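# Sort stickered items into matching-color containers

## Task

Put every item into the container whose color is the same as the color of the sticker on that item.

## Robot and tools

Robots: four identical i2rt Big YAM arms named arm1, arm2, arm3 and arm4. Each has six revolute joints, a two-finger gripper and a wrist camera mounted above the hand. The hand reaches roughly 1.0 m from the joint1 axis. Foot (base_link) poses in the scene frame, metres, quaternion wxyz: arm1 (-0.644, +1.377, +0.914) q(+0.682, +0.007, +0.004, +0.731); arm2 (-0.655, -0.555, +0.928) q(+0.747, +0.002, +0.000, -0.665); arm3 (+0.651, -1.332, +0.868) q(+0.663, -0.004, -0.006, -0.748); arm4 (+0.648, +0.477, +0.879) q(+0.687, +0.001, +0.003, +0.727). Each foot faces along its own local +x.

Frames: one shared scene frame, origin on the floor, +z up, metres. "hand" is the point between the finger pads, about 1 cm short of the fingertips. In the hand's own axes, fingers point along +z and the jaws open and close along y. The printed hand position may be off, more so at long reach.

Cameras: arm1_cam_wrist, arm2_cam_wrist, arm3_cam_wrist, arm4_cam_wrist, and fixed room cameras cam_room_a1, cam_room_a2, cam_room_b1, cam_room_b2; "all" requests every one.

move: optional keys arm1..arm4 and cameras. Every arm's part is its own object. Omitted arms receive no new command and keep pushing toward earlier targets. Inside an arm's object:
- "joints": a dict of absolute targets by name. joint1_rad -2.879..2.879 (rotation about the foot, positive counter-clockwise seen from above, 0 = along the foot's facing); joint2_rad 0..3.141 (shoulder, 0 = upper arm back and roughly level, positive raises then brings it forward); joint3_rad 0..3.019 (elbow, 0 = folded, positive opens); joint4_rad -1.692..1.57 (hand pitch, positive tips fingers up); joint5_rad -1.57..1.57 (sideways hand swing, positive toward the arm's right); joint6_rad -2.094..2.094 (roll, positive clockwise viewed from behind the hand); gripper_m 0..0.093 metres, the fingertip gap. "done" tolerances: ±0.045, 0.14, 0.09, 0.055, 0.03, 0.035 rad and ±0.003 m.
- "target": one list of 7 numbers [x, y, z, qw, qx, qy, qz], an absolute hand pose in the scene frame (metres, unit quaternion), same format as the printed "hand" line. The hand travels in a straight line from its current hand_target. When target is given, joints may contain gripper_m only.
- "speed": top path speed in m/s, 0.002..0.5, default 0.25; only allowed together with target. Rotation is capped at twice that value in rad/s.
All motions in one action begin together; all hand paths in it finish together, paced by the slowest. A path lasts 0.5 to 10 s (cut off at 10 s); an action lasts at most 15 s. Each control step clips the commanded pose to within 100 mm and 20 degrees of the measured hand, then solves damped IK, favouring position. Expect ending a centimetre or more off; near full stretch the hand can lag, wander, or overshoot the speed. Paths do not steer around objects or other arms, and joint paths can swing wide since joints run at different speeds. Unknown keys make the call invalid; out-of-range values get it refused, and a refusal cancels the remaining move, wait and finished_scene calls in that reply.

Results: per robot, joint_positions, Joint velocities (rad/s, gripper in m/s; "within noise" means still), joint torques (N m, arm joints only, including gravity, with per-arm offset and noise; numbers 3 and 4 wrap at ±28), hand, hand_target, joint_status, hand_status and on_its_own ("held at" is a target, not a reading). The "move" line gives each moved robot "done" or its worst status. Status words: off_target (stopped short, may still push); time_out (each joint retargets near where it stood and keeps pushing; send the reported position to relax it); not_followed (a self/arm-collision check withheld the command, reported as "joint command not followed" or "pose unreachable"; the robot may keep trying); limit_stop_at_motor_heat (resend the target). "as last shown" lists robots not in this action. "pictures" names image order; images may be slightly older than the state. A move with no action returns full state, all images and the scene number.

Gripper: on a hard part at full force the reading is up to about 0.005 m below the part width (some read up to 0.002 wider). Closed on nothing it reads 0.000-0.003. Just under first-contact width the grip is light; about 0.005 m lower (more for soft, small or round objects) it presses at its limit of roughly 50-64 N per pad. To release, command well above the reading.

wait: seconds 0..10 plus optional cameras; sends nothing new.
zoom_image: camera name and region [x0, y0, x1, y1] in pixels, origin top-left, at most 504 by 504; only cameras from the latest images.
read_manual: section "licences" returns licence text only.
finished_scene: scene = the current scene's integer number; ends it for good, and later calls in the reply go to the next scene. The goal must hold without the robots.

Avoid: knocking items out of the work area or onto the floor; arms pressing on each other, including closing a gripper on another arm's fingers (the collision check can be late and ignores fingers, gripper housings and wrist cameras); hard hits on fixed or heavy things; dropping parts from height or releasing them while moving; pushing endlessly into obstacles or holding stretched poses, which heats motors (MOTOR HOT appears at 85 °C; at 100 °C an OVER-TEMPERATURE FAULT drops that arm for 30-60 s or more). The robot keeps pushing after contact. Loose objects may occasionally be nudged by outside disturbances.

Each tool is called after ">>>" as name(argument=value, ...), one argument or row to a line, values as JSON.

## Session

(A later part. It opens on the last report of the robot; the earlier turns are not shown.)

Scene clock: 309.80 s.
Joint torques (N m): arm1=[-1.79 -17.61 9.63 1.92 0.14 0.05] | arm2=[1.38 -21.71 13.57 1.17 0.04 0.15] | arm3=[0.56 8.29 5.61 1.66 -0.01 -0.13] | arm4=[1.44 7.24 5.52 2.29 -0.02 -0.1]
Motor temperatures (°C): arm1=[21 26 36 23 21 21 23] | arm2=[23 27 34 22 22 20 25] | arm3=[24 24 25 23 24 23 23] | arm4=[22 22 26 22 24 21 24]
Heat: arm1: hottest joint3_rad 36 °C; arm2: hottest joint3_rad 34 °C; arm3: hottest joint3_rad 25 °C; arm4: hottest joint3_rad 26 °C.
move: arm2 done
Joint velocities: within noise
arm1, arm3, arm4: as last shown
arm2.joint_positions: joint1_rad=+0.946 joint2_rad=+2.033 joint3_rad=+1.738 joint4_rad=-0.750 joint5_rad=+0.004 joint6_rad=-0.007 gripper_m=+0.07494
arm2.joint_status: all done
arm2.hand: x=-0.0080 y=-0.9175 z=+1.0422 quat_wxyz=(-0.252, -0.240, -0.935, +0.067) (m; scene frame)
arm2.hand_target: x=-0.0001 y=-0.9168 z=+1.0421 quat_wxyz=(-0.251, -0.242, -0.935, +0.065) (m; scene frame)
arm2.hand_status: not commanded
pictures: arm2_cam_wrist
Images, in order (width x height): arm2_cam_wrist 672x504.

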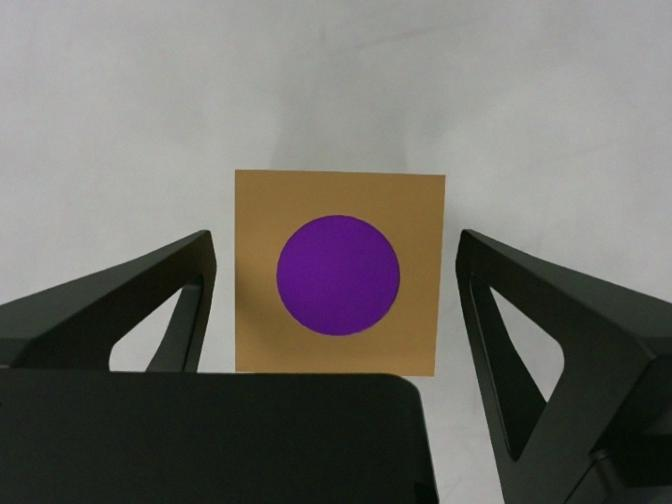

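>>> move(
  arm1={"target":[0.0,0.938,1.02,0.2475,0.2824,0.9237,-0.0757],"speed":0.08},
  arm2={"target":[-0.05,-0.89,1.10,0.2505,0.2419,0.9351,-0.0648],"speed":0.1},
)

>>> move(
  arm1={"joints":{"gripper_m":0.07}},
  arm2={"target":[-0.33,-0.735,1.12,0.3705,0.2313,0.8944,-0.0958]},
  cameras=["arm1_cam_wrist","arm2_cam_wrist"],
)

>>> move(
  arm1={"target":[-0.05,0.975,1.09,0.2475,0.2824,0.9237,-0.0757],"speed":0.1},
  arm2={"joints":{"joint1_rad":0.946,"joint2_rad":0.7,"joint3_rad":1.3,"joint4_rad":-1.5}},
)

>>> move(
  arm1={"target":[-0.335,1.168,1.12,0.366,0.27,0.8835,-0.112]},
  arm2={"joints":{"joint1_rad":-0.05,"joint2_rad":0.7,"joint3_rad":1.3,"joint4_rad":-1.5}},
)

>>> move(
  arm1={"joints":{"joint2_rad":0.7,"joint3_rad":1.3,"joint4_rad":-1.5}},
)

>>> move(
  arm1={"joints":{"joint1_rad":-0.1}},
  cameras=["all"],
)

Scene clock: 322.43 s.
Joint torques (N m): arm1=[-1.73 -18.49 13.61 0.38 0.04 0.06] | arm2=[1.26 -22.07 10 1.21 0.03 0.15] | arm3=[0.56 8.29 5.59 1.65 -0.04 -0.13] | arm4=[0.91 7.12 5.34 2.26 -0.03 -0.11]
Motor temperatures (°C): arm1=[21 26 36 23 21 21 23] | arm2=[23 28 34 22 22 20 24] | arm3=[24 24 25 23 24 23 23] | arm4=[22 22 26 22 24 21 24]
Heat: arm1: hottest joint3_rad 36 °C; arm2: hottest joint3_rad 34 °C; arm3: hottest joint3_rad 25 °C; arm4: hottest joint3_rad 26 °C.
move: arm1 done; arm2 off_target
Joint velocities: within noise
arm1.joint_positions: joint1_rad=-2.240 joint2_rad=+2.108 joint3_rad=+1.868 joint4_rad=-0.776 joint5_rad=-0.010 joint6_rad=-0.006 gripper_m=+0.04377
arm1.joint_status: not commanded
arm1.hand: x=-0.0013 y=+0.9394 z=+1.0222 quat_wxyz=(-0.255, -0.280, -0.922, +0.078) (m; scene frame)
arm1.hand_target: x=-0.0001 y=+0.9382 z=+1.0199 quat_wxyz=(-0.248, -0.282, -0.924, +0.076) (m; scene frame)
arm1.hand_status: done (0.003 m and 1.0 deg from the pose sent, 0.003 m and 1.7 deg at the start)
arm2.joint_positions: joint1_rad=+0.946 joint2_rad=+1.867 joint3_rad=+1.647 joint4_rad=-0.803 joint5_rad=+0.004 joint6_rad=-0.007 gripper_m=+0.07494
arm2.joint_status: not commanded
arm2.hand: x=-0.0451 y=-0.8971 z=+1.1060 quat_wxyz=(-0.262, -0.240, -0.932, +0.069) (m; scene frame)
arm2.hand_target: x=-0.0499 y=-0.8900 z=+1.1001 quat_wxyz=(-0.250, -0.242, -0.935, +0.065) (m; scene frame)
arm2.hand_status: off_target (0.011 m and 1.4 deg from the pose sent, 0.077 m and 0.3 deg at the start)
arm3, arm4: as last shown
pictures: none

Scene clock: 324.30 s.
Joint torques (N m): arm1=[-1.79 -19.25 13.49 0.77 0.06 0.07] | arm2=[1.44 -4.42 10.74 1.68 0.15 0.16] | arm3=[0.5 8.29 5.61 1.69 -0.02 -0.12] | arm4=[0.91 7 5.39 2.28 -0.01 -0.11]
Motor temperatures (°C): arm1=[21 26 36 23 21 21 23] | arm2=[23 28 34 22 22 20 24] | arm3=[24 24 25 23 24 23 23] | arm4=[22 22 26 22 24 21 24]
Heat: arm1: hottest joint3_rad 36 °C; arm2: hottest joint3_rad 34 °C; arm3: hottest joint3_rad 25 °C; arm4: hottest joint3_rad 26 °C.
move: arm1 done; arm2 off_target
Joint velocities: within noise
arm1.joint_positions: joint1_rad=-2.240 joint2_rad=+2.113 joint3_rad=+1.868 joint4_rad=-0.792 joint5_rad=-0.010 joint6_rad=-0.006 gripper_m=+0.06996
arm1.joint_status: all done
arm1.hand: x=-0.0042 y=+0.9414 z=+1.0171 quat_wxyz=(-0.246, -0.281, -0.924, +0.075) (m; scene frame)
arm1.hand_target: x=-0.0001 y=+0.9382 z=+1.0198 quat_wxyz=(-0.248, -0.282, -0.924, +0.076) (m; scene frame)
arm1.hand_status: not commanded
arm2.joint_positions: joint1_rad=+0.946 joint2_rad=+0.850 joint3_rad=+0.619 joint4_rad=-0.523 joint5_rad=+0.005 joint6_rad=-0.007 gripper_m=+0.07494
arm2.joint_status: not commanded
arm2.hand: x=-0.3278 y=-0.7398 z=+1.1309 quat_wxyz=(-0.384, -0.229, -0.889, +0.102) (m; scene frame)
arm2.hand_target: x=-0.3301 y=-0.7350 z=+1.1201 quat_wxyz=(-0.370, -0.231, -0.894, +0.096) (m; scene frame)
arm2.hand_status: off_target (0.012 m and 1.8 deg from the pose sent, 0.328 m and 13.6 deg at the start)
arm3.joint_positions: joint1_rad=-1.440 joint2_rad=+0.438 joint3_rad=+1.596 joint4_rad=-1.246 joint5_rad=+0.001 joint6_rad=+0.008 gripper_m=+0.09398
arm3.joint_status: not commanded
arm3.hand: x=+0.5420 y=-1.3228 z=+1.5479 quat_wxyz=(-0.011, -0.738, +0.004, +0.675) (m; scene frame)
arm3.hand_target: x=+0.5368 y=-1.3218 z=+1.5475 quat_wxyz=(-0.005, -0.742, +0.005, +0.670) (m; scene frame)
arm3.hand_status: not commanded
arm4.joint_positions: joint1_rad=+1.517 joint2_rad=+0.452 joint3_rad=+1.593 joint4_rad=-1.270 joint5_rad=+0.002 joint6_rad=+0.014 gripper_m=+0.09399
arm4.joint_status: not commanded
arm4.hand: x=+0.5352 y=+0.4801 z=+1.5520 quat_wxyz=(+0.006, +0.750, -0.006, -0.662) (m; scene frame)
arm4.hand_target: x=+0.5378 y=+0.4795 z=+1.5599 quat_wxyz=(+0.003, +0.740, +0.001, -0.673) (m; scene frame)
arm4.hand_status: not commanded
pictures: arm1_cam_wrist, arm2_cam_wrist
Images, in order (width x height): arm1_cam_wrist 672x504, arm2_cam_wrist 672x504.

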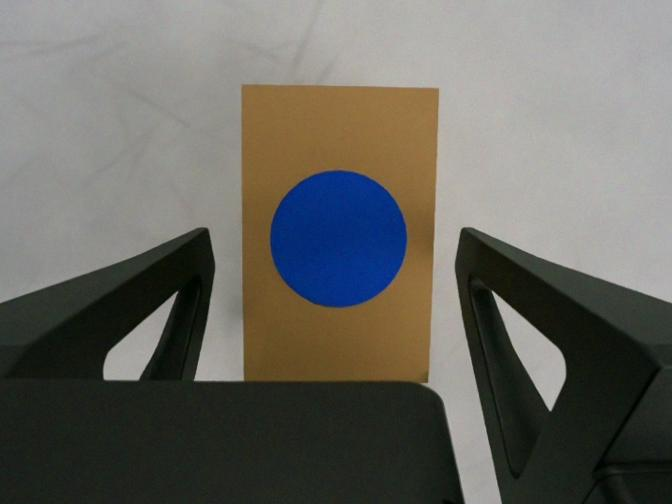

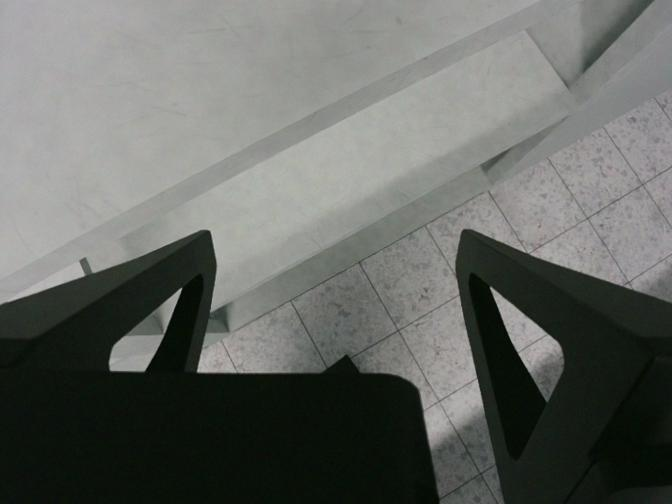

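Scene clock: 325.90 s.
Joint torques (N m): arm1=[-1.9 -19.02 11.19 0.65 0.12 0.14] | arm2=[0.85 -0.73 14.04 1.39 0.16 0.17] | arm3=[0.44 8.29 5.61 1.63 -0.03 -0.12] | arm4=[0.85 7.12 5.38 2.21 0.02 -0.1]
Motor temperatures (°C): arm1=[21 26 36 23 21 21 23] | arm2=[23 28 34 22 22 20 24] | arm3=[24 24 25 23 24 23 23] | arm4=[22 22 26 22 24 21 24]
Heat: arm1: hottest joint3_rad 36 °C; arm2: hottest joint3_rad 34 °C; arm3: hottest joint3_rad 25 °C; arm4: hottest joint3_rad 26 °C.
move: arm1 done; arm2 done
Joint velocities: within noise
arm1.joint_positions: joint1_rad=-2.240 joint2_rad=+1.924 joint3_rad=+1.735 joint4_rad=-0.847 joint5_rad=-0.010 joint6_rad=-0.006 gripper_m=+0.06996
arm1.joint_status: not commanded
arm1.hand: x=-0.0481 y=+0.9719 z=+1.0804 quat_wxyz=(-0.246, -0.281, -0.925, +0.075) (m; scene frame)
arm1.hand_target: x=-0.0498 y=+0.9750 z=+1.0901 quat_wxyz=(-0.248, -0.282, -0.924, +0.076) (m; scene frame)
arm1.hand_status: done (0.010 m and 0.3 deg from the pose sent, 0.092 m and 0.2 deg at the start)
arm2.joint_positions: joint1_rad=+0.946 joint2_rad=+0.695 joint3_rad=+1.253 joint4_rad=-1.485 joint5_rad=+0.005 joint6_rad=-0.007 gripper_m=+0.07494
arm2.joint_status: all done
arm2.hand: x=-0.4405 y=-0.6780 z=+1.3575 quat_wxyz=(-0.306, -0.236, -0.919, +0.081) (m; scene frame)
arm2.hand_target: x=-0.4426 y=-0.6777 z=+1.3761 quat_wxyz=(-0.318, -0.240, -0.913, +0.084) (m; scene frame)
arm2.hand_status: not commanded
arm3, arm4: as last shown
pictures: none

Scene clock: 327.93 s.
Joint torques (N m): arm1=[-1.79 -0.38 12.18 1.28 -0.02 0.1] | arm2=[0.32 -0.79 14.06 1.39 0.02 0.16] | arm3=[0.5 8.35 5.63 1.66 -0.01 -0.13] | arm4=[0.79 6.65 5.35 2.18 0.01 -0.1]
Motor temperatures (°C): arm1=[21 26 36 23 21 21 23] | arm2=[23 28 34 22 22 20 24] | arm3=[24 24 25 23 24 23 23] | arm4=[22 22 26 22 24 21 24]
Heat: arm1: hottest joint3_rad 36 °C; arm2: hottest joint3_rad 34 °C; arm3: hottest joint3_rad 25 °C; arm4: hottest joint3_rad 26 °C.
move: arm1 done; arm2 done
Joint velocities: within noise
arm1.joint_positions: joint1_rad=-2.240 joint2_rad=+0.823 joint3_rad=+0.638 joint4_rad=-0.571 joint5_rad=-0.010 joint6_rad=-0.006 gripper_m=+0.06996
arm1.joint_status: not commanded
arm1.hand: x=-0.3346 y=+1.1687 z=+1.1224 quat_wxyz=(-0.372, -0.267, -0.882, +0.115) (m; scene frame)
arm1.hand_target: x=-0.3350 y=+1.1681 z=+1.1200 quat_wxyz=(-0.366, -0.270, -0.884, +0.112) (m; scene frame)
arm1.hand_status: done (0.002 m and 0.9 deg from the pose sent, 0.350 m and 15.3 deg at the start)
arm2.joint_positions: joint1_rad=-0.045 joint2_rad=+0.695 joint3_rad=+1.253 joint4_rad=-1.485 joint5_rad=+0.008 joint6_rad=-0.007 gripper_m=+0.07494
arm2.joint_status: all done
arm2.hand: x=-0.6399 y=-0.8035 z=+1.3566 quat_wxyz=(-0.228, -0.645, -0.696, +0.217) (m; scene frame)
arm2.hand_target: x=-0.6415 y=-0.8017 z=+1.3752 quat_wxyz=(-0.238, -0.648, -0.688, +0.226) (m; scene frame)
arm2.hand_status: not commanded
arm3, arm4: as last shown
pictures: none

Scene clock: 329.40 s.
Joint torques (N m): arm1=[-2.02 2.37 14.3 1.07 -0.04 0.09] | arm2=[0.38 -1.03 14.02 1.39 0.02 0.17] | arm3=[0.56 8.41 5.6 1.68 -0.02 -0.13] | arm4=[1.03 7.3 5.45 2.21 -0.01 -0.07]
Motor temperatures (°C): arm1=[21 26 36 23 21 21 23] | arm2=[23 27 34 22 22 20 24] | arm3=[24 24 25 23 24 23 23] | arm4=[22 22 26 22 24 21 24]
Heat: arm1: hottest joint3_rad 36 °C; arm2: hottest joint3_rad 34 °C; arm3: hottest joint3_rad 25 °C; arm4: hottest joint3_rad 26 °C.
move: arm1 done
Joint velocities: within noise
arm1.joint_positions: joint1_rad=-2.240 joint2_rad=+0.693 joint3_rad=+1.253 joint4_rad=-1.489 joint5_rad=-0.010 joint6_rad=-0.006 gripper_m=+0.06996
arm1.joint_status: all done
arm1.hand: x=-0.4335 y=+1.2382 z=+1.3393 quat_wxyz=(-0.295, -0.276, -0.910, +0.091) (m; scene frame)
arm1.hand_target: x=-0.4338 y=+1.2382 z=+1.3583 quat_wxyz=(-0.308, -0.277, -0.905, +0.094) (m; scene frame)
arm1.hand_status: not commanded
arm2, arm3, arm4: as last shown
pictures: none

Scene clock: 331.43 s.
Joint torques (N m): arm1=[-0.56 1.73 14.38 1.02 0.08 0.02] | arm2=[0.21 -0.91 14.05 1.39 0.03 0.16] | arm3=[0.5 8.41 5.63 1.66 -0.03 -0.13] | arm4=[1.03 6.65 5.38 2.21 0.03 -0.08]
Motor temperatures (°C): arm1=[21 26 36 23 21 21 22] | arm2=[23 27 35 22 22 20 24] | arm3=[24 24 25 23 24 23 23] | arm4=[22 22 26 22 24 21 24]
Heat: arm1: hottest joint3_rad 36 °C; arm2: hottest joint3_rad 35 °C; arm3: hottest joint3_rad 25 °C; arm4: hottest joint3_rad 26 °C.
move: arm1 done
Joint velocities: within noise
arm1.joint_positions: joint1_rad=-0.107 joint2_rad=+0.696 joint3_rad=+1.253 joint4_rad=-1.489 joint5_rad=-0.014 joint6_rad=-0.006 gripper_m=+0.06998
arm1.joint_status: all done
arm1.hand: x=-0.6295 y=+1.6228 z=+1.3428 quat_wxyz=(-0.218, +0.660, -0.682, -0.228) (m; scene frame)
arm1.hand_target: x=-0.6306 y=+1.6213 z=+1.3624 quat_wxyz=(-0.228, +0.657, -0.677, -0.239) (m; scene frame)
arm1.hand_status: not commanded
arm2, arm3, arm4: as last shown
pictures: arm1_cam_wrist, arm2_cam_wrist, arm3_cam_wrist, arm4_cam_wrist, cam_room_a1, cam_room_a2, cam_room_b1, cam_room_b2
Images, in order (width x height): arm1_cam_wrist 672x504, arm2_cam_wrist 672x504, arm3_cam_wrist 672x504, arm4_cam_wrist 672x504, cam_room_a1 672x504, cam_room_a2 672x504, cam_room_b1 672x504, cam_room_b2 672x504.

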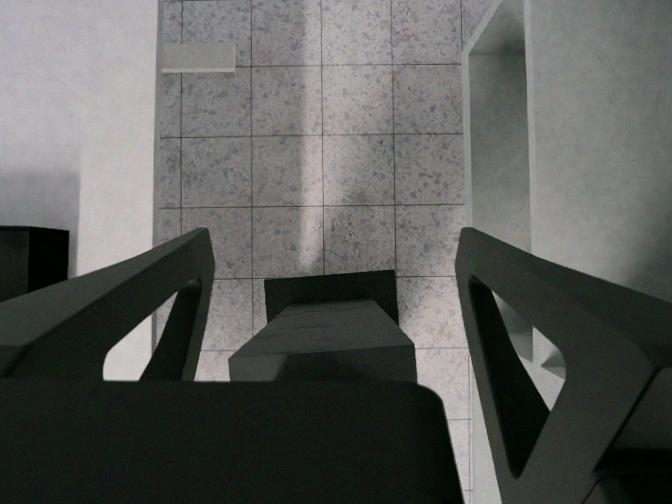

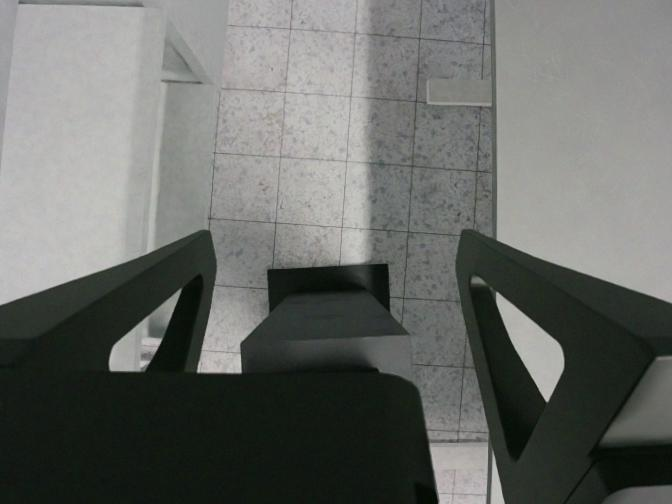

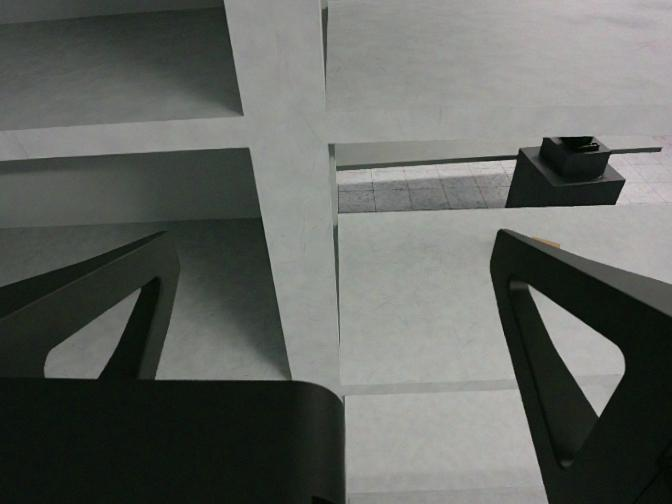

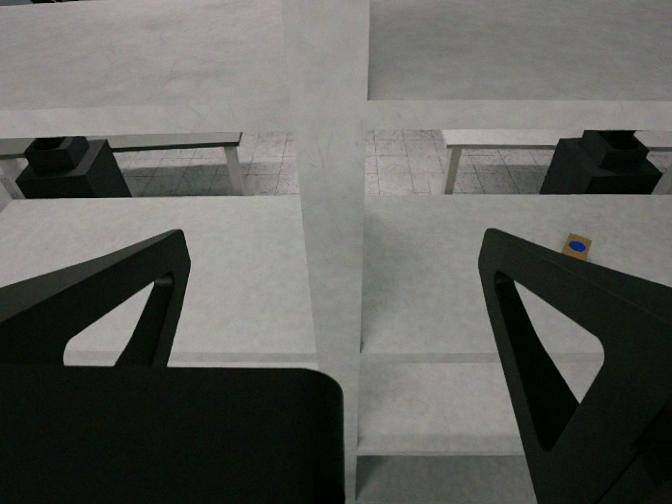

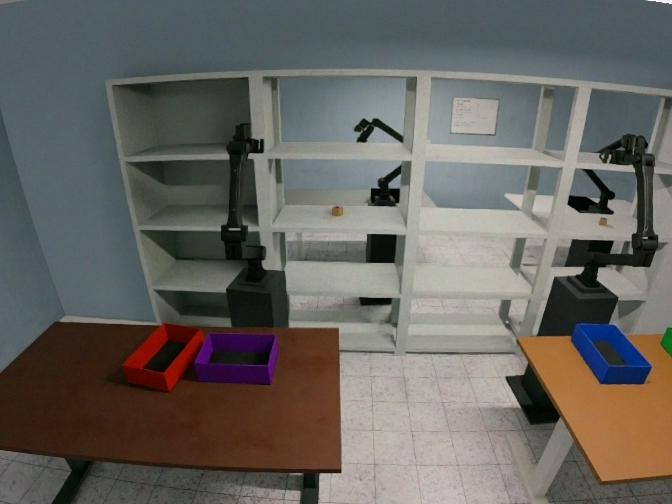

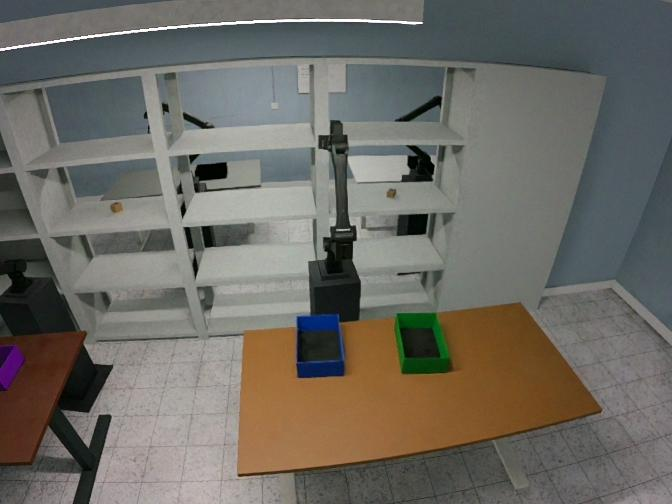

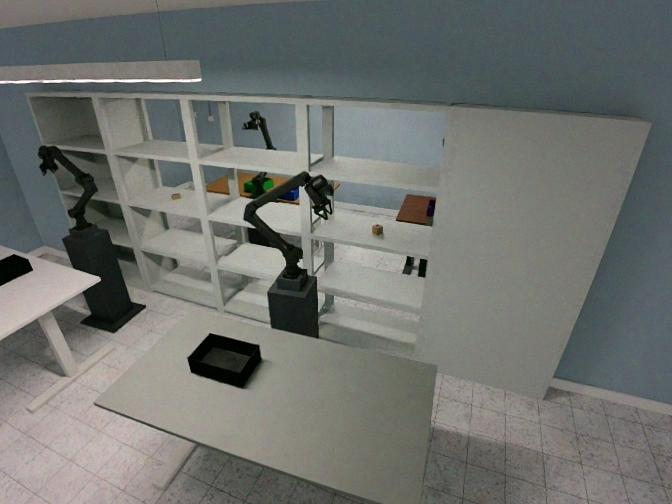

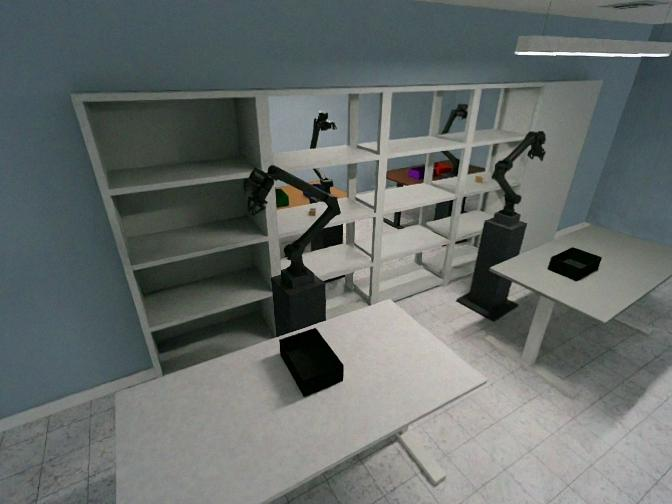

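>>> move(
  arm3={"joints":{"joint1_rad":-2.0,"joint2_rad":0.7,"joint3_rad":1.3,"joint4_rad":-1.5}},
  arm4={"joints":{"joint1_rad":0.894,"joint2_rad":0.7,"joint3_rad":1.3,"joint4_rad":-1.5}},
)

>>> move(
  arm3={"target":[0.354,-1.146,1.14,0.099,-0.8924,0.2391,0.3697]},
  arm4={"target":[0.363,0.68,1.14,0.1151,-0.8811,0.2778,0.365]},
)

>>> move(
  arm3={"target":[0.10,-0.987,1.15,0.099,-0.8924,0.2391,0.3697],"speed":0.15},
  arm4={"target":[0.10,0.868,1.15,0.1151,-0.8811,0.2778,0.365],"speed":0.15},
  cameras=["arm3_cam_wrist","arm4_cam_wrist","cam_room_a2"],
)

Scene clock: 345.23 s.
Joint torques (N m): arm1=[-1.73 2.49 14.28 1.01 0.12 0.06] | arm2=[0.32 -0.97 14.04 1.37 0.02 0.17] | arm3=[0.62 -0.21 10.22 1.01 0.03 -0.12] | arm4=[0.91 0.03 10.51 0.76 0.09 -0.06]
Motor temperatures (°C): arm1=[21 26 36 23 21 21 22] | arm2=[23 27 36 22 22 20 24] | arm3=[24 24 25 23 24 23 23] | arm4=[22 22 26 22 24 21 24]
Heat: arm1: hottest joint3_rad 36 °C; arm2: hottest joint3_rad 36 °C; arm3: hottest joint3_rad 25 °C; arm4: hottest joint3_rad 26 °C.
move: arm3 done; arm4 done
Joint velocities: within noise
arm1, arm2: as last shown
arm3.joint_positions: joint1_rad=-1.990 joint2_rad=+0.695 joint3_rad=+1.278 joint4_rad=-1.495 joint5_rad=+0.000 joint6_rad=+0.006 gripper_m=+0.09398
arm3.joint_status: all done
arm3.hand: x=+0.4404 y=-1.1993 z=+1.3049 quat_wxyz=(+0.079, -0.912, +0.257, +0.310) (m; scene frame)
arm3.hand_target: x=+0.4415 y=-1.1968 z=+1.3134 quat_wxyz=(+0.083, -0.910, +0.258, +0.315) (m; scene frame)
arm3.hand_status: not commanded
arm4.joint_positions: joint1_rad=+0.897 joint2_rad=+0.692 joint3_rad=+1.264 joint4_rad=-1.490 joint5_rad=+0.000 joint6_rad=+0.012 gripper_m=+0.09399
arm4.joint_status: all done
arm4.hand: x=+0.4500 y=+0.6213 z=+1.3138 quat_wxyz=(-0.093, +0.900, -0.294, -0.308) (m; scene frame)
arm4.hand_target: x=+0.4506 y=+0.6218 z=+1.3275 quat_wxyz=(-0.098, +0.899, -0.289, -0.315) (m; scene frame)
arm4.hand_status: not commanded
pictures: none

Scene clock: 346.77 s.
Joint torques (N m): arm1=[-1.2 2.26 14.35 1.05 0.06 0.05] | arm2=[0.21 -0.85 14.04 1.37 0.02 0.16] | arm3=[0.38 -3.55 9.78 2.06 -0.1 -0.13] | arm4=[1.67 -3.43 10.03 1.78 0.2 -0.11]
Motor temperatures (°C): arm1=[21 26 36 23 21 21 22] | arm2=[23 27 36 22 22 20 24] | arm3=[24 24 25 23 24 23 23] | arm4=[22 22 26 22 24 21 24]
Heat: arm1: hottest joint3_rad 36 °C; arm2: hottest joint3_rad 36 °C; arm3: hottest joint3_rad 25 °C; arm4: hottest joint3_rad 26 °C.
move: arm3 done; arm4 off_target
Joint velocities: within noise
arm1, arm2: as last shown
arm3.joint_positions: joint1_rad=-1.992 joint2_rad=+0.748 joint3_rad=+0.776 joint4_rad=-0.827 joint5_rad=-0.012 joint6_rad=-0.023 gripper_m=+0.09398
arm3.joint_status: not commanded
arm3.hand: x=+0.3540 y=-1.1512 z=+1.1353 quat_wxyz=(+0.093, -0.897, +0.238, +0.361) (m; scene frame)
arm3.hand_target: x=+0.3540 y=-1.1461 z=+1.1402 quat_wxyz=(+0.099, -0.892, +0.239, +0.370) (m; scene frame)
arm3.hand_status: done (0.007 m and 1.3 deg from the pose sent, 0.194 m and 7.8 deg at the start)
arm4.joint_positions: joint1_rad=+0.897 joint2_rad=+0.757 joint3_rad=+0.735 joint4_rad=-0.796 joint5_rad=+0.001 joint6_rad=+0.010 gripper_m=+0.09399
arm4.joint_status: not commanded
arm4.hand: x=+0.3683 y=+0.6781 z=+1.1303 quat_wxyz=(-0.108, +0.884, -0.288, -0.352) (m; scene frame)
arm4.hand_target: x=+0.3632 y=+0.6798 z=+1.1401 quat_wxyz=(-0.115, +0.881, -0.278, -0.365) (m; scene frame)
arm4.hand_status: off_target (0.011 m and 2.1 deg from the pose sent, 0.203 m and 7.6 deg at the start)
pictures: none

Scene clock: 349.53 s.
Joint torques (N m): arm1=[-1.61 2.43 14.22 0.99 0.11 0.03] | arm2=[0.26 -0.85 14.05 1.39 0.02 0.16] | arm3=[0.44 -16.56 14.13 1.06 -0.08 -0.12] | arm4=[0.67 -16.15 12.93 0.72 0.03 -0.09]
Motor temperatures (°C): arm1=[21 26 36 23 21 21 22] | arm2=[23 27 36 22 22 20 24] | arm3=[24 24 25 23 24 23 23] | arm4=[22 22 27 22 24 21 24]
Heat: arm1: hottest joint3_rad 36 °C; arm2: hottest joint3_rad 36 °C; arm3: hottest joint3_rad 25 °C; arm4: hottest joint3_rad 27 °C.
move: arm3 off_target; arm4 off_target
Joint velocities: within noise
arm1, arm2: as last shown
arm3.joint_positions: joint1_rad=-1.993 joint2_rad=+1.564 joint3_rad=+1.391 joint4_rad=-0.646 joint5_rad=-0.014 joint6_rad=-0.025 gripper_m=+0.09398
arm3.joint_status: not commanded
arm3.hand: x=+0.1078 y=-1.0027 z=+1.1252 quat_wxyz=(+0.091, -0.901, +0.238, +0.352) (m; scene frame)
arm3.hand_target: x=+0.1013 y=-0.9878 z=+1.1501 quat_wxyz=(+0.099, -0.892, +0.239, +0.370) (m; scene frame)
arm3.hand_status: off_target (0.030 m and 2.4 deg from the pose sent, 0.303 m and 1.3 deg at the start)
arm4.joint_positions: joint1_rad=+0.897 joint2_rad=+1.632 joint3_rad=+1.446 joint4_rad=-0.624 joint5_rad=+0.001 joint6_rad=+0.007 gripper_m=+0.09399
arm4.joint_status: not commanded
arm4.hand: x=+0.1117 y=+0.8602 z=+1.1343 quat_wxyz=(-0.110, +0.883, -0.286, -0.356) (m; scene frame)
arm4.hand_target: x=+0.1007 y=+0.8674 z=+1.1501 quat_wxyz=(-0.115, +0.881, -0.278, -0.366) (m; scene frame)
arm4.hand_status: off_target (0.021 m and 1.6 deg from the pose sent, 0.329 m and 2.1 deg at the start)
pictures: arm3_cam_wrist, arm4_cam_wrist, cam_room_a2
Images, in order (width x height): arm3_cam_wrist 672x504, arm4_cam_wrist 672x504, cam_room_a2 672x504.

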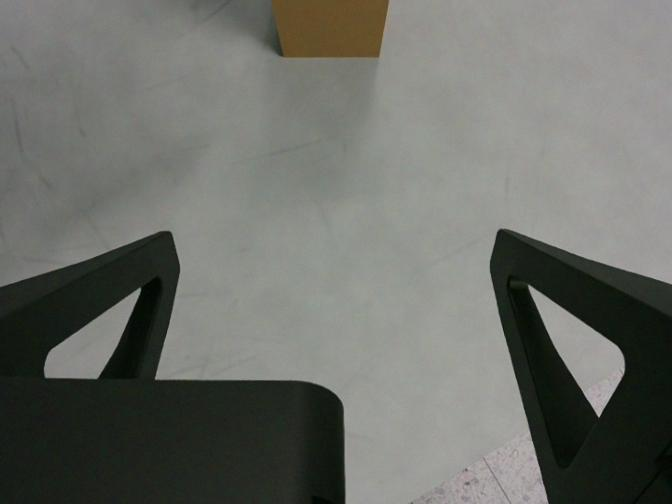

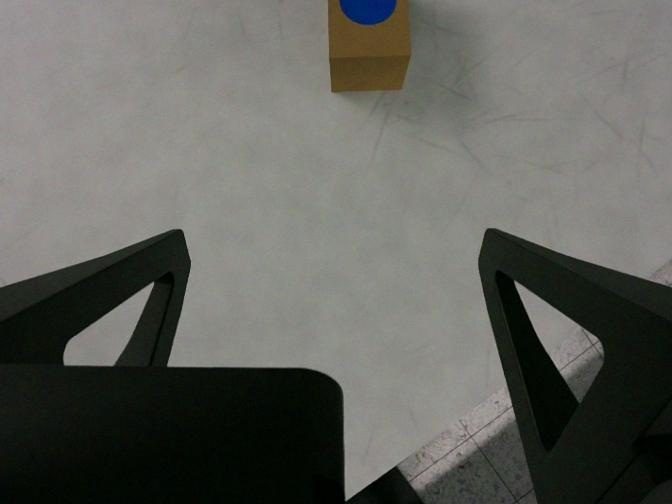

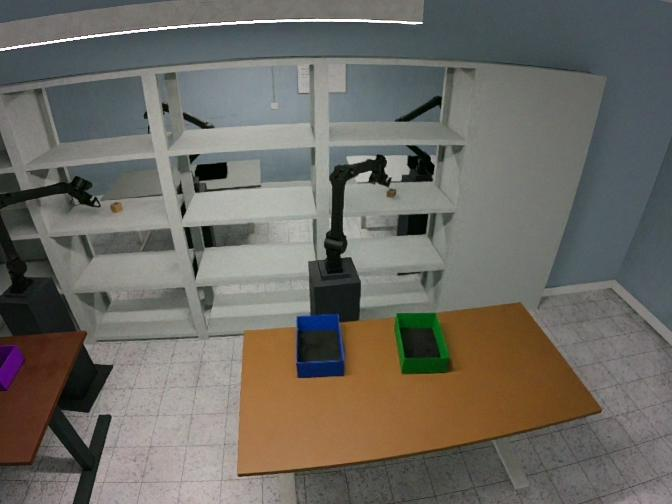

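>>> move(
  arm3={"target":[0.015,-0.928,1.12,0.067,-0.933,0.25,0.25],"speed":0.12},
  arm4={"target":[0.025,0.935,1.11,0.0778,-0.9212,0.2905,0.2468],"speed":0.12},
  cameras=["arm3_cam_wrist","arm4_cam_wrist"],
)

Scene clock: 357.60 s.
Joint torques (N m): arm1=[-0.97 2.55 14.31 1.07 0.1 0.09] | arm2=[0.32 -0.91 14.04 1.37 0.02 0.17] | arm3=[0.38 -23.12 14.19 0.62 0.1 -0.12] | arm4=[0.38 -22.77 12.86 0.44 -0.06 -0.1]
Motor temperatures (°C): arm1=[21 26 36 23 21 21 22] | arm2=[23 26 36 22 22 20 23] | arm3=[24 24 27 23 24 23 23] | arm4=[22 22 28 22 24 21 24]
Heat: arm1: hottest joint3_rad 36 °C; arm2: hottest joint3_rad 36 °C; arm3: hottest joint3_rad 27 °C; arm4: hottest joint3_rad 28 °C.
move: arm3 off_target; arm4 off_target
Joint velocities: within noise
arm1, arm2: as last shown
arm3.joint_positions: joint1_rad=-1.999 joint2_rad=+1.995 joint3_rad=+2.018 joint4_rad=-1.102 joint5_rad=-0.012 joint6_rad=-0.032 gripper_m=+0.09398
arm3.joint_status: not commanded
arm3.hand: x=+0.0197 y=-0.9444 z=+1.0994 quat_wxyz=(+0.058, -0.939, +0.248, +0.233) (m; scene frame)
arm3.hand_target: x=+0.0162 y=-0.9288 z=+1.1199 quat_wxyz=(+0.067, -0.933, +0.250, +0.250) (m; scene frame)
arm3.hand_status: off_target (0.027 m and 2.3 deg from the pose sent, 0.119 m and 12.6 deg at the start)
arm4.joint_positions: joint1_rad=+0.888 joint2_rad=+2.060 joint3_rad=+2.075 joint4_rad=-1.082 joint5_rad=-0.002 joint6_rad=-0.008 gripper_m=+0.09399
arm4.joint_status: not commanded
arm4.hand: x=+0.0319 y=+0.9242 z=+1.1017 quat_wxyz=(-0.074, +0.922, -0.295, -0.239) (m; scene frame)
arm4.hand_target: x=+0.0257 y=+0.9346 z=+1.1100 quat_wxyz=(-0.078, +0.921, -0.290, -0.248) (m; scene frame)
arm4.hand_status: off_target (0.015 m and 1.1 deg from the pose sent, 0.117 m and 13.7 deg at the start)
pictures: arm3_cam_wrist, arm4_cam_wrist
Images, in order (width x height): arm3_cam_wrist 672x504, arm4_cam_wrist 672x504.

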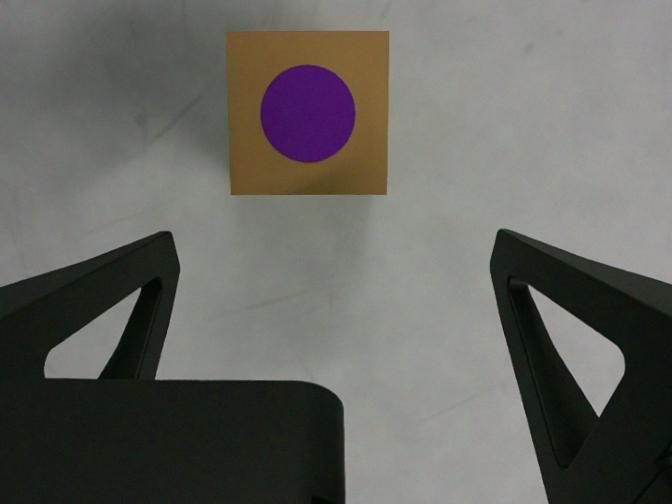

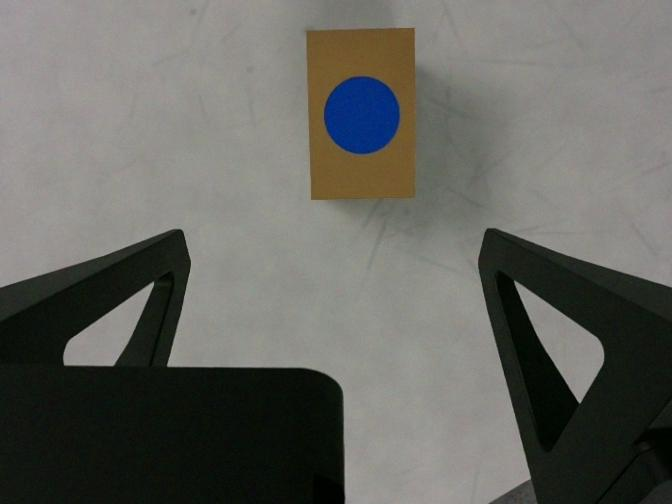

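>>> move(
  arm3={"target":[-0.02,-0.912,1.085,0.067,-0.933,0.25,0.25],"speed":0.1},
  arm4={"target":[0.003,0.964,1.06,0.0778,-0.9212,0.2905,0.2468],"speed":0.1},
  cameras=["arm3_cam_wrist","arm4_cam_wrist"],
)

Scene clock: 367.80 s.
Joint torques (N m): arm1=[-1.55 3.08 14.3 0.9 0.11 0.07] | arm2=[0.44 -0.79 14.04 1.4 0.03 0.16] | arm3=[0.91 -25.35 14.06 1.03 0.11 -0.08] | arm4=[1.03 -24.29 12.83 1.2 -0.07 -0.1]
Motor temperatures (°C): arm1=[21 25 36 23 21 21 22] | arm2=[23 26 36 22 22 20 23] | arm3=[24 25 28 23 24 23 23] | arm4=[22 24 30 22 24 21 24]
Heat: arm1: hottest joint3_rad 36 °C; arm2: hottest joint3_rad 36 °C; arm3: hottest joint3_rad 28 °C; arm4: hottest joint3_rad 30 °C.
move: arm3 off_target; arm4 off_target
Joint velocities: within noise
arm1, arm2: as last shown
arm3.joint_positions: joint1_rad=-1.999 joint2_rad=+2.124 joint3_rad=+2.134 joint4_rad=-1.102 joint5_rad=-0.009 joint6_rad=-0.032 gripper_m=+0.09398
arm3.joint_status: not commanded
arm3.hand: x=-0.0109 y=-0.9255 z=+1.0622 quat_wxyz=(+0.057, -0.940, +0.249, +0.227) (m; scene frame)
arm3.hand_target: x=-0.0186 y=-0.9129 z=+1.0851 quat_wxyz=(+0.067, -0.933, +0.250, +0.250) (m; scene frame)
arm3.hand_status: off_target (0.028 m and 3.0 deg from the pose sent, 0.053 m and 2.3 deg at the start)
arm4.joint_positions: joint1_rad=+0.872 joint2_rad=+2.185 joint3_rad=+2.151 joint4_rad=-1.060 joint5_rad=-0.009 joint6_rad=-0.020 gripper_m=+0.09399
arm4.joint_status: not commanded
arm4.hand: x=+0.0148 y=+0.9512 z=+1.0475 quat_wxyz=(-0.070, +0.925, -0.297, -0.226) (m; scene frame)
arm4.hand_target: x=+0.0042 y=+0.9633 z=+1.0603 quat_wxyz=(-0.078, +0.921, -0.291, -0.247) (m; scene frame)
arm4.hand_status: off_target (0.021 m and 2.7 deg from the pose sent, 0.064 m and 1.1 deg at the start)
pictures: arm3_cam_wrist, arm4_cam_wrist
Images, in order (width x height): arm3_cam_wrist 672x504, arm4_cam_wrist 672x504.

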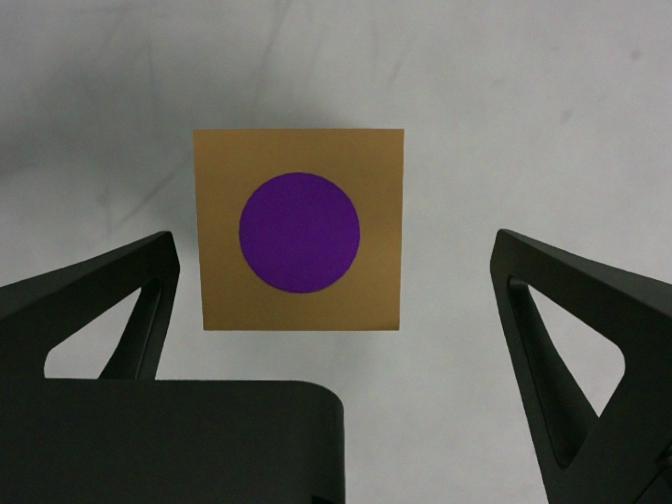

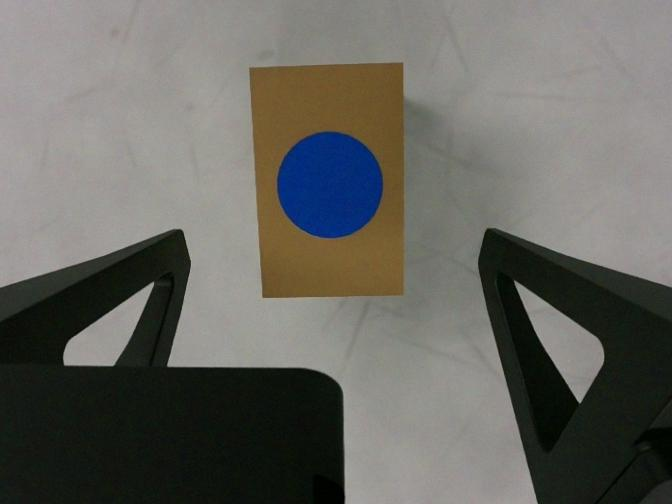

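>>> move(
  arm3={"target":[-0.033,-0.915,1.055,0.067,-0.933,0.25,0.25],"speed":0.08},
  arm4={"target":[-0.02,0.978,1.035,0.0778,-0.9212,0.2905,0.2468],"speed":0.08},
  cameras=["arm3_cam_wrist","arm4_cam_wrist"],
)

Scene clock: 374.80 s.
Joint torques (N m): arm1=[-1.32 2.14 14.49 0.95 0.08 0.1] | arm2=[0.38 -0.91 14.04 1.37 0.02 0.17] | arm3=[1.96 -25.11 12.59 1.51 0.11 0.02] | arm4=[0.5 -25.47 12.79 0.65 0 -0.07]
Motor temperatures (°C): arm1=[21 25 36 23 21 21 22] | arm2=[23 26 36 22 22 20 23] | arm3=[24 25 28 23 24 23 23] | arm4=[22 24 32 22 24 21 24]
Heat: arm1: hottest joint3_rad 36 °C; arm2: hottest joint3_rad 36 °C; arm3: hottest joint3_rad 28 °C; arm4: hottest joint3_rad 32 °C.
move: arm3 off_target; arm4 off_target
Joint velocities: within noise
arm1: as last shown
arm2.joint_positions: joint1_rad=-0.045 joint2_rad=+0.695 joint3_rad=+1.253 joint4_rad=-1.485 joint5_rad=+0.008 joint6_rad=-0.007 gripper_m=+0.07494
arm2.joint_status: not commanded
arm2.hand: x=-0.6399 y=-0.8035 z=+1.3566 quat_wxyz=(-0.228, -0.645, -0.696, +0.217) (m; scene frame)
arm2.hand_target: x=-0.6415 y=-0.8017 z=+1.3752 quat_wxyz=(-0.238, -0.648, -0.688, +0.226) (m; scene frame)
arm2.hand_status: not commanded
arm3.joint_positions: joint1_rad=-1.999 joint2_rad=+2.155 joint3_rad=+2.134 joint4_rad=-1.059 joint5_rad=-0.003 joint6_rad=-0.030 gripper_m=+0.09398
arm3.joint_status: not commanded
arm3.hand: x=-0.0200 y=-0.9189 z=+1.0436 quat_wxyz=(+0.062, -0.938, +0.250, +0.231) (m; scene frame)
arm3.hand_target: x=-0.0323 y=-0.9155 z=+1.0551 quat_wxyz=(+0.067, -0.933, +0.250, +0.250) (m; scene frame)
arm3.hand_status: off_target (0.018 m and 2.3 deg from the pose sent, 0.025 m and 3.0 deg at the start)
arm4.joint_positions: joint1_rad=+0.872 joint2_rad=+2.290 joint3_rad=+2.277 joint4_rad=-1.060 joint5_rad=-0.009 joint6_rad=-0.020 gripper_m=+0.09399
arm4.joint_status: not commanded
arm4.hand: x=-0.0107 y=+0.9701 z=+1.0280 quat_wxyz=(-0.074, +0.923, -0.296, -0.236) (m; scene frame)
arm4.hand_target: x=-0.0192 y=+0.9776 z=+1.0351 quat_wxyz=(-0.078, +0.921, -0.291, -0.248) (m; scene frame)
arm4.hand_status: off_target (0.014 m and 1.5 deg from the pose sent, 0.046 m and 2.7 deg at the start)
pictures: arm3_cam_wrist, arm4_cam_wrist
Images, in order (width x height): arm3_cam_wrist 672x504, arm4_cam_wrist 672x504.

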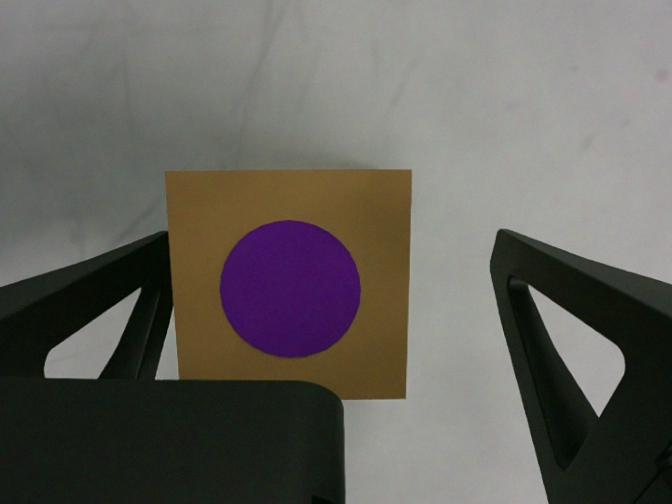

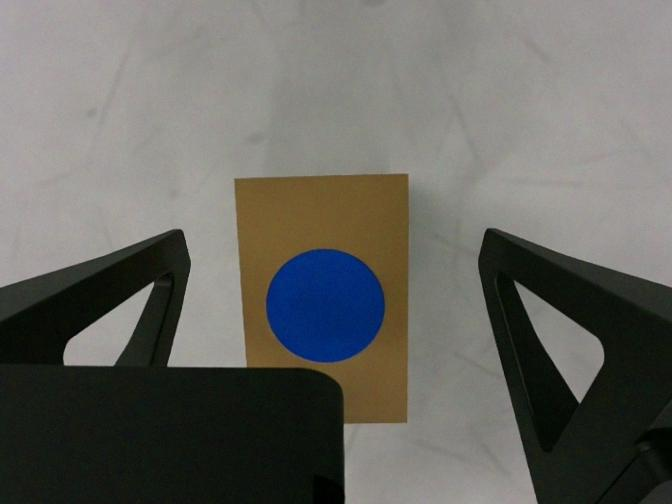

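>>> move(
  arm3={"joints":{"gripper_m":0.035}},
  arm4={"target":[-0.015,0.972,1.02,0.0778,-0.9212,0.2905,0.2468],"speed":0.08},
  cameras=["arm3_cam_wrist"],
)

>>> move(
  arm4={"joints":{"gripper_m":0.03}},
  cameras=["arm3_cam_wrist","arm4_cam_wrist"],
)

Scene clock: 381.37 s.
Joint torques (N m): arm1=[-1.32 2.55 14.41 0.96 0.07 0.08] | arm2=[0.26 -0.97 14.01 1.39 0.02 0.17] | arm3=[1.9 -25.29 12.59 1.51 0.12 0.01] | arm4=[1.2 -27.93 9.33 1.51 0.01 -0.04]
Motor temperatures (°C): arm1=[21 25 36 23 21 21 22] | arm2=[23 26 37 22 22 20 23] | arm3=[24 26 29 23 24 23 23] | arm4=[22 25 33 22 24 21 24]
Heat: arm1: hottest joint3_rad 36 °C; arm2: hottest joint3_rad 37 °C; arm3: hottest joint3_rad 29 °C; arm4: hottest joint3_rad 33 °C.
move: arm3 off_target; arm4 done
Joint velocities: within noise
arm1, arm2: as last shown
arm3.joint_positions: joint1_rad=-1.999 joint2_rad=+2.155 joint3_rad=+2.134 joint4_rad=-1.059 joint5_rad=-0.003 joint6_rad=-0.030 gripper_m=+0.05314
arm3.joint_status: gripper_m off_target (ended at +0.05317, target +0.03500)
arm3.hand: x=-0.0200 y=-0.9189 z=+1.0436 quat_wxyz=(+0.062, -0.938, +0.250, +0.231) (m; scene frame)
arm3.hand_target: x=-0.0323 y=-0.9156 z=+1.0551 quat_wxyz=(+0.067, -0.933, +0.250, +0.250) (m; scene frame)
arm3.hand_status: not commanded
arm4.joint_positions: joint1_rad=+0.872 joint2_rad=+2.290 joint3_rad=+2.242 joint4_rad=-1.023 joint5_rad=-0.009 joint6_rad=-0.020 gripper_m=+0.09399
arm4.joint_status: not commanded
arm4.hand: x=-0.0108 y=+0.9701 z=+1.0150 quat_wxyz=(-0.074, +0.922, -0.296, -0.237) (m; scene frame)
arm4.hand_target: x=-0.0148 y=+0.9721 z=+1.0202 quat_wxyz=(-0.078, +0.921, -0.291, -0.247) (m; scene frame)
arm4.hand_status: done (0.007 m and 1.4 deg from the pose sent, 0.009 m and 1.5 deg at the start)
pictures: arm3_cam_wrist
Images, in order (width x height): arm3_cam_wrist 672x504.

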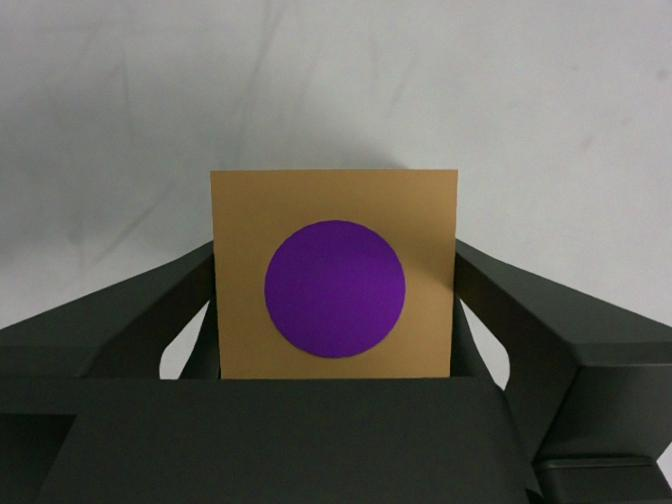

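Scene clock: 382.00 s.
Joint torques (N m): arm1=[-1.03 2.61 14.35 0.98 0.08 0.06] | arm2=[0.44 -0.85 14.05 1.39 0.02 0.17] | arm3=[1.9 -25.23 12.59 1.54 0.1 0.02] | arm4=[1.08 -27.58 9.17 1.35 0.05 -0.05]
Motor temperatures (°C): arm1=[21 25 36 23 21 21 22] | arm2=[23 26 37 22 22 20 23] | arm3=[24 26 29 23 24 23 23] | arm4=[22 26 33 22 24 21 24]
Heat: arm1: hottest joint3_rad 36 °C; arm2: hottest joint3_rad 37 °C; arm3: hottest joint3_rad 29 °C; arm4: hottest joint3_rad 33 °C.
move: arm4 off_target
Joint velocities: within noise
arm1.joint_positions: joint1_rad=-0.107 joint2_rad=+0.696 joint3_rad=+1.253 joint4_rad=-1.489 joint5_rad=-0.014 joint6_rad=-0.006 gripper_m=+0.06998
arm1.joint_status: not commanded
arm1.hand: x=-0.6295 y=+1.6228 z=+1.3428 quat_wxyz=(-0.218, +0.660, -0.682, -0.228) (m; scene frame)
arm1.hand_target: x=-0.6306 y=+1.6213 z=+1.3624 quat_wxyz=(-0.228, +0.657, -0.677, -0.239) (m; scene frame)
arm1.hand_status: not commanded
arm2, arm3: as last shown
arm4.joint_positions: joint1_rad=+0.872 joint2_rad=+2.290 joint3_rad=+2.242 joint4_rad=-1.022 joint5_rad=-0.009 joint6_rad=-0.020 gripper_m=+0.04448
arm4.joint_status: gripper_m off_target (ended at +0.04451, target +0.03000)
arm4.hand: x=-0.0109 y=+0.9701 z=+1.0151 quat_wxyz=(-0.074, +0.922, -0.296, -0.237) (m; scene frame)
arm4.hand_target: x=-0.0149 y=+0.9720 z=+1.0202 quat_wxyz=(-0.078, +0.921, -0.291, -0.247) (m; scene frame)
arm4.hand_status: not commanded
pictures: arm3_cam_wrist, arm4_cam_wrist
Images, in order (width x height): arm3_cam_wrist 672x504, arm4_cam_wrist 672x504.

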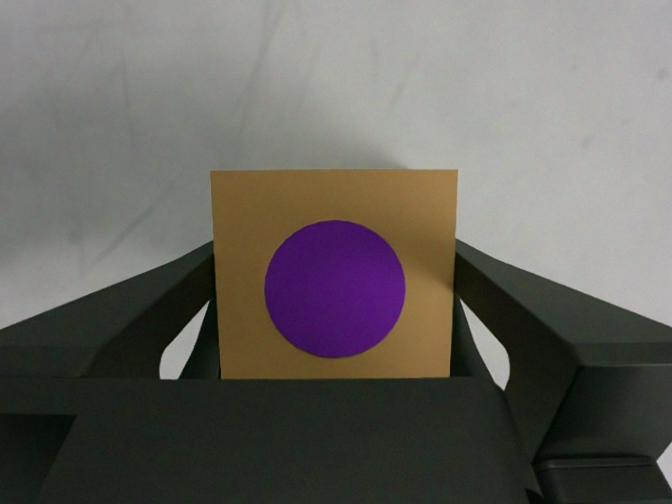

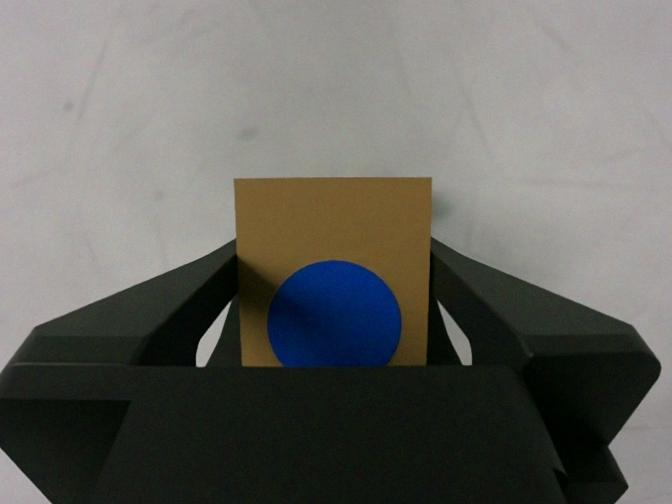

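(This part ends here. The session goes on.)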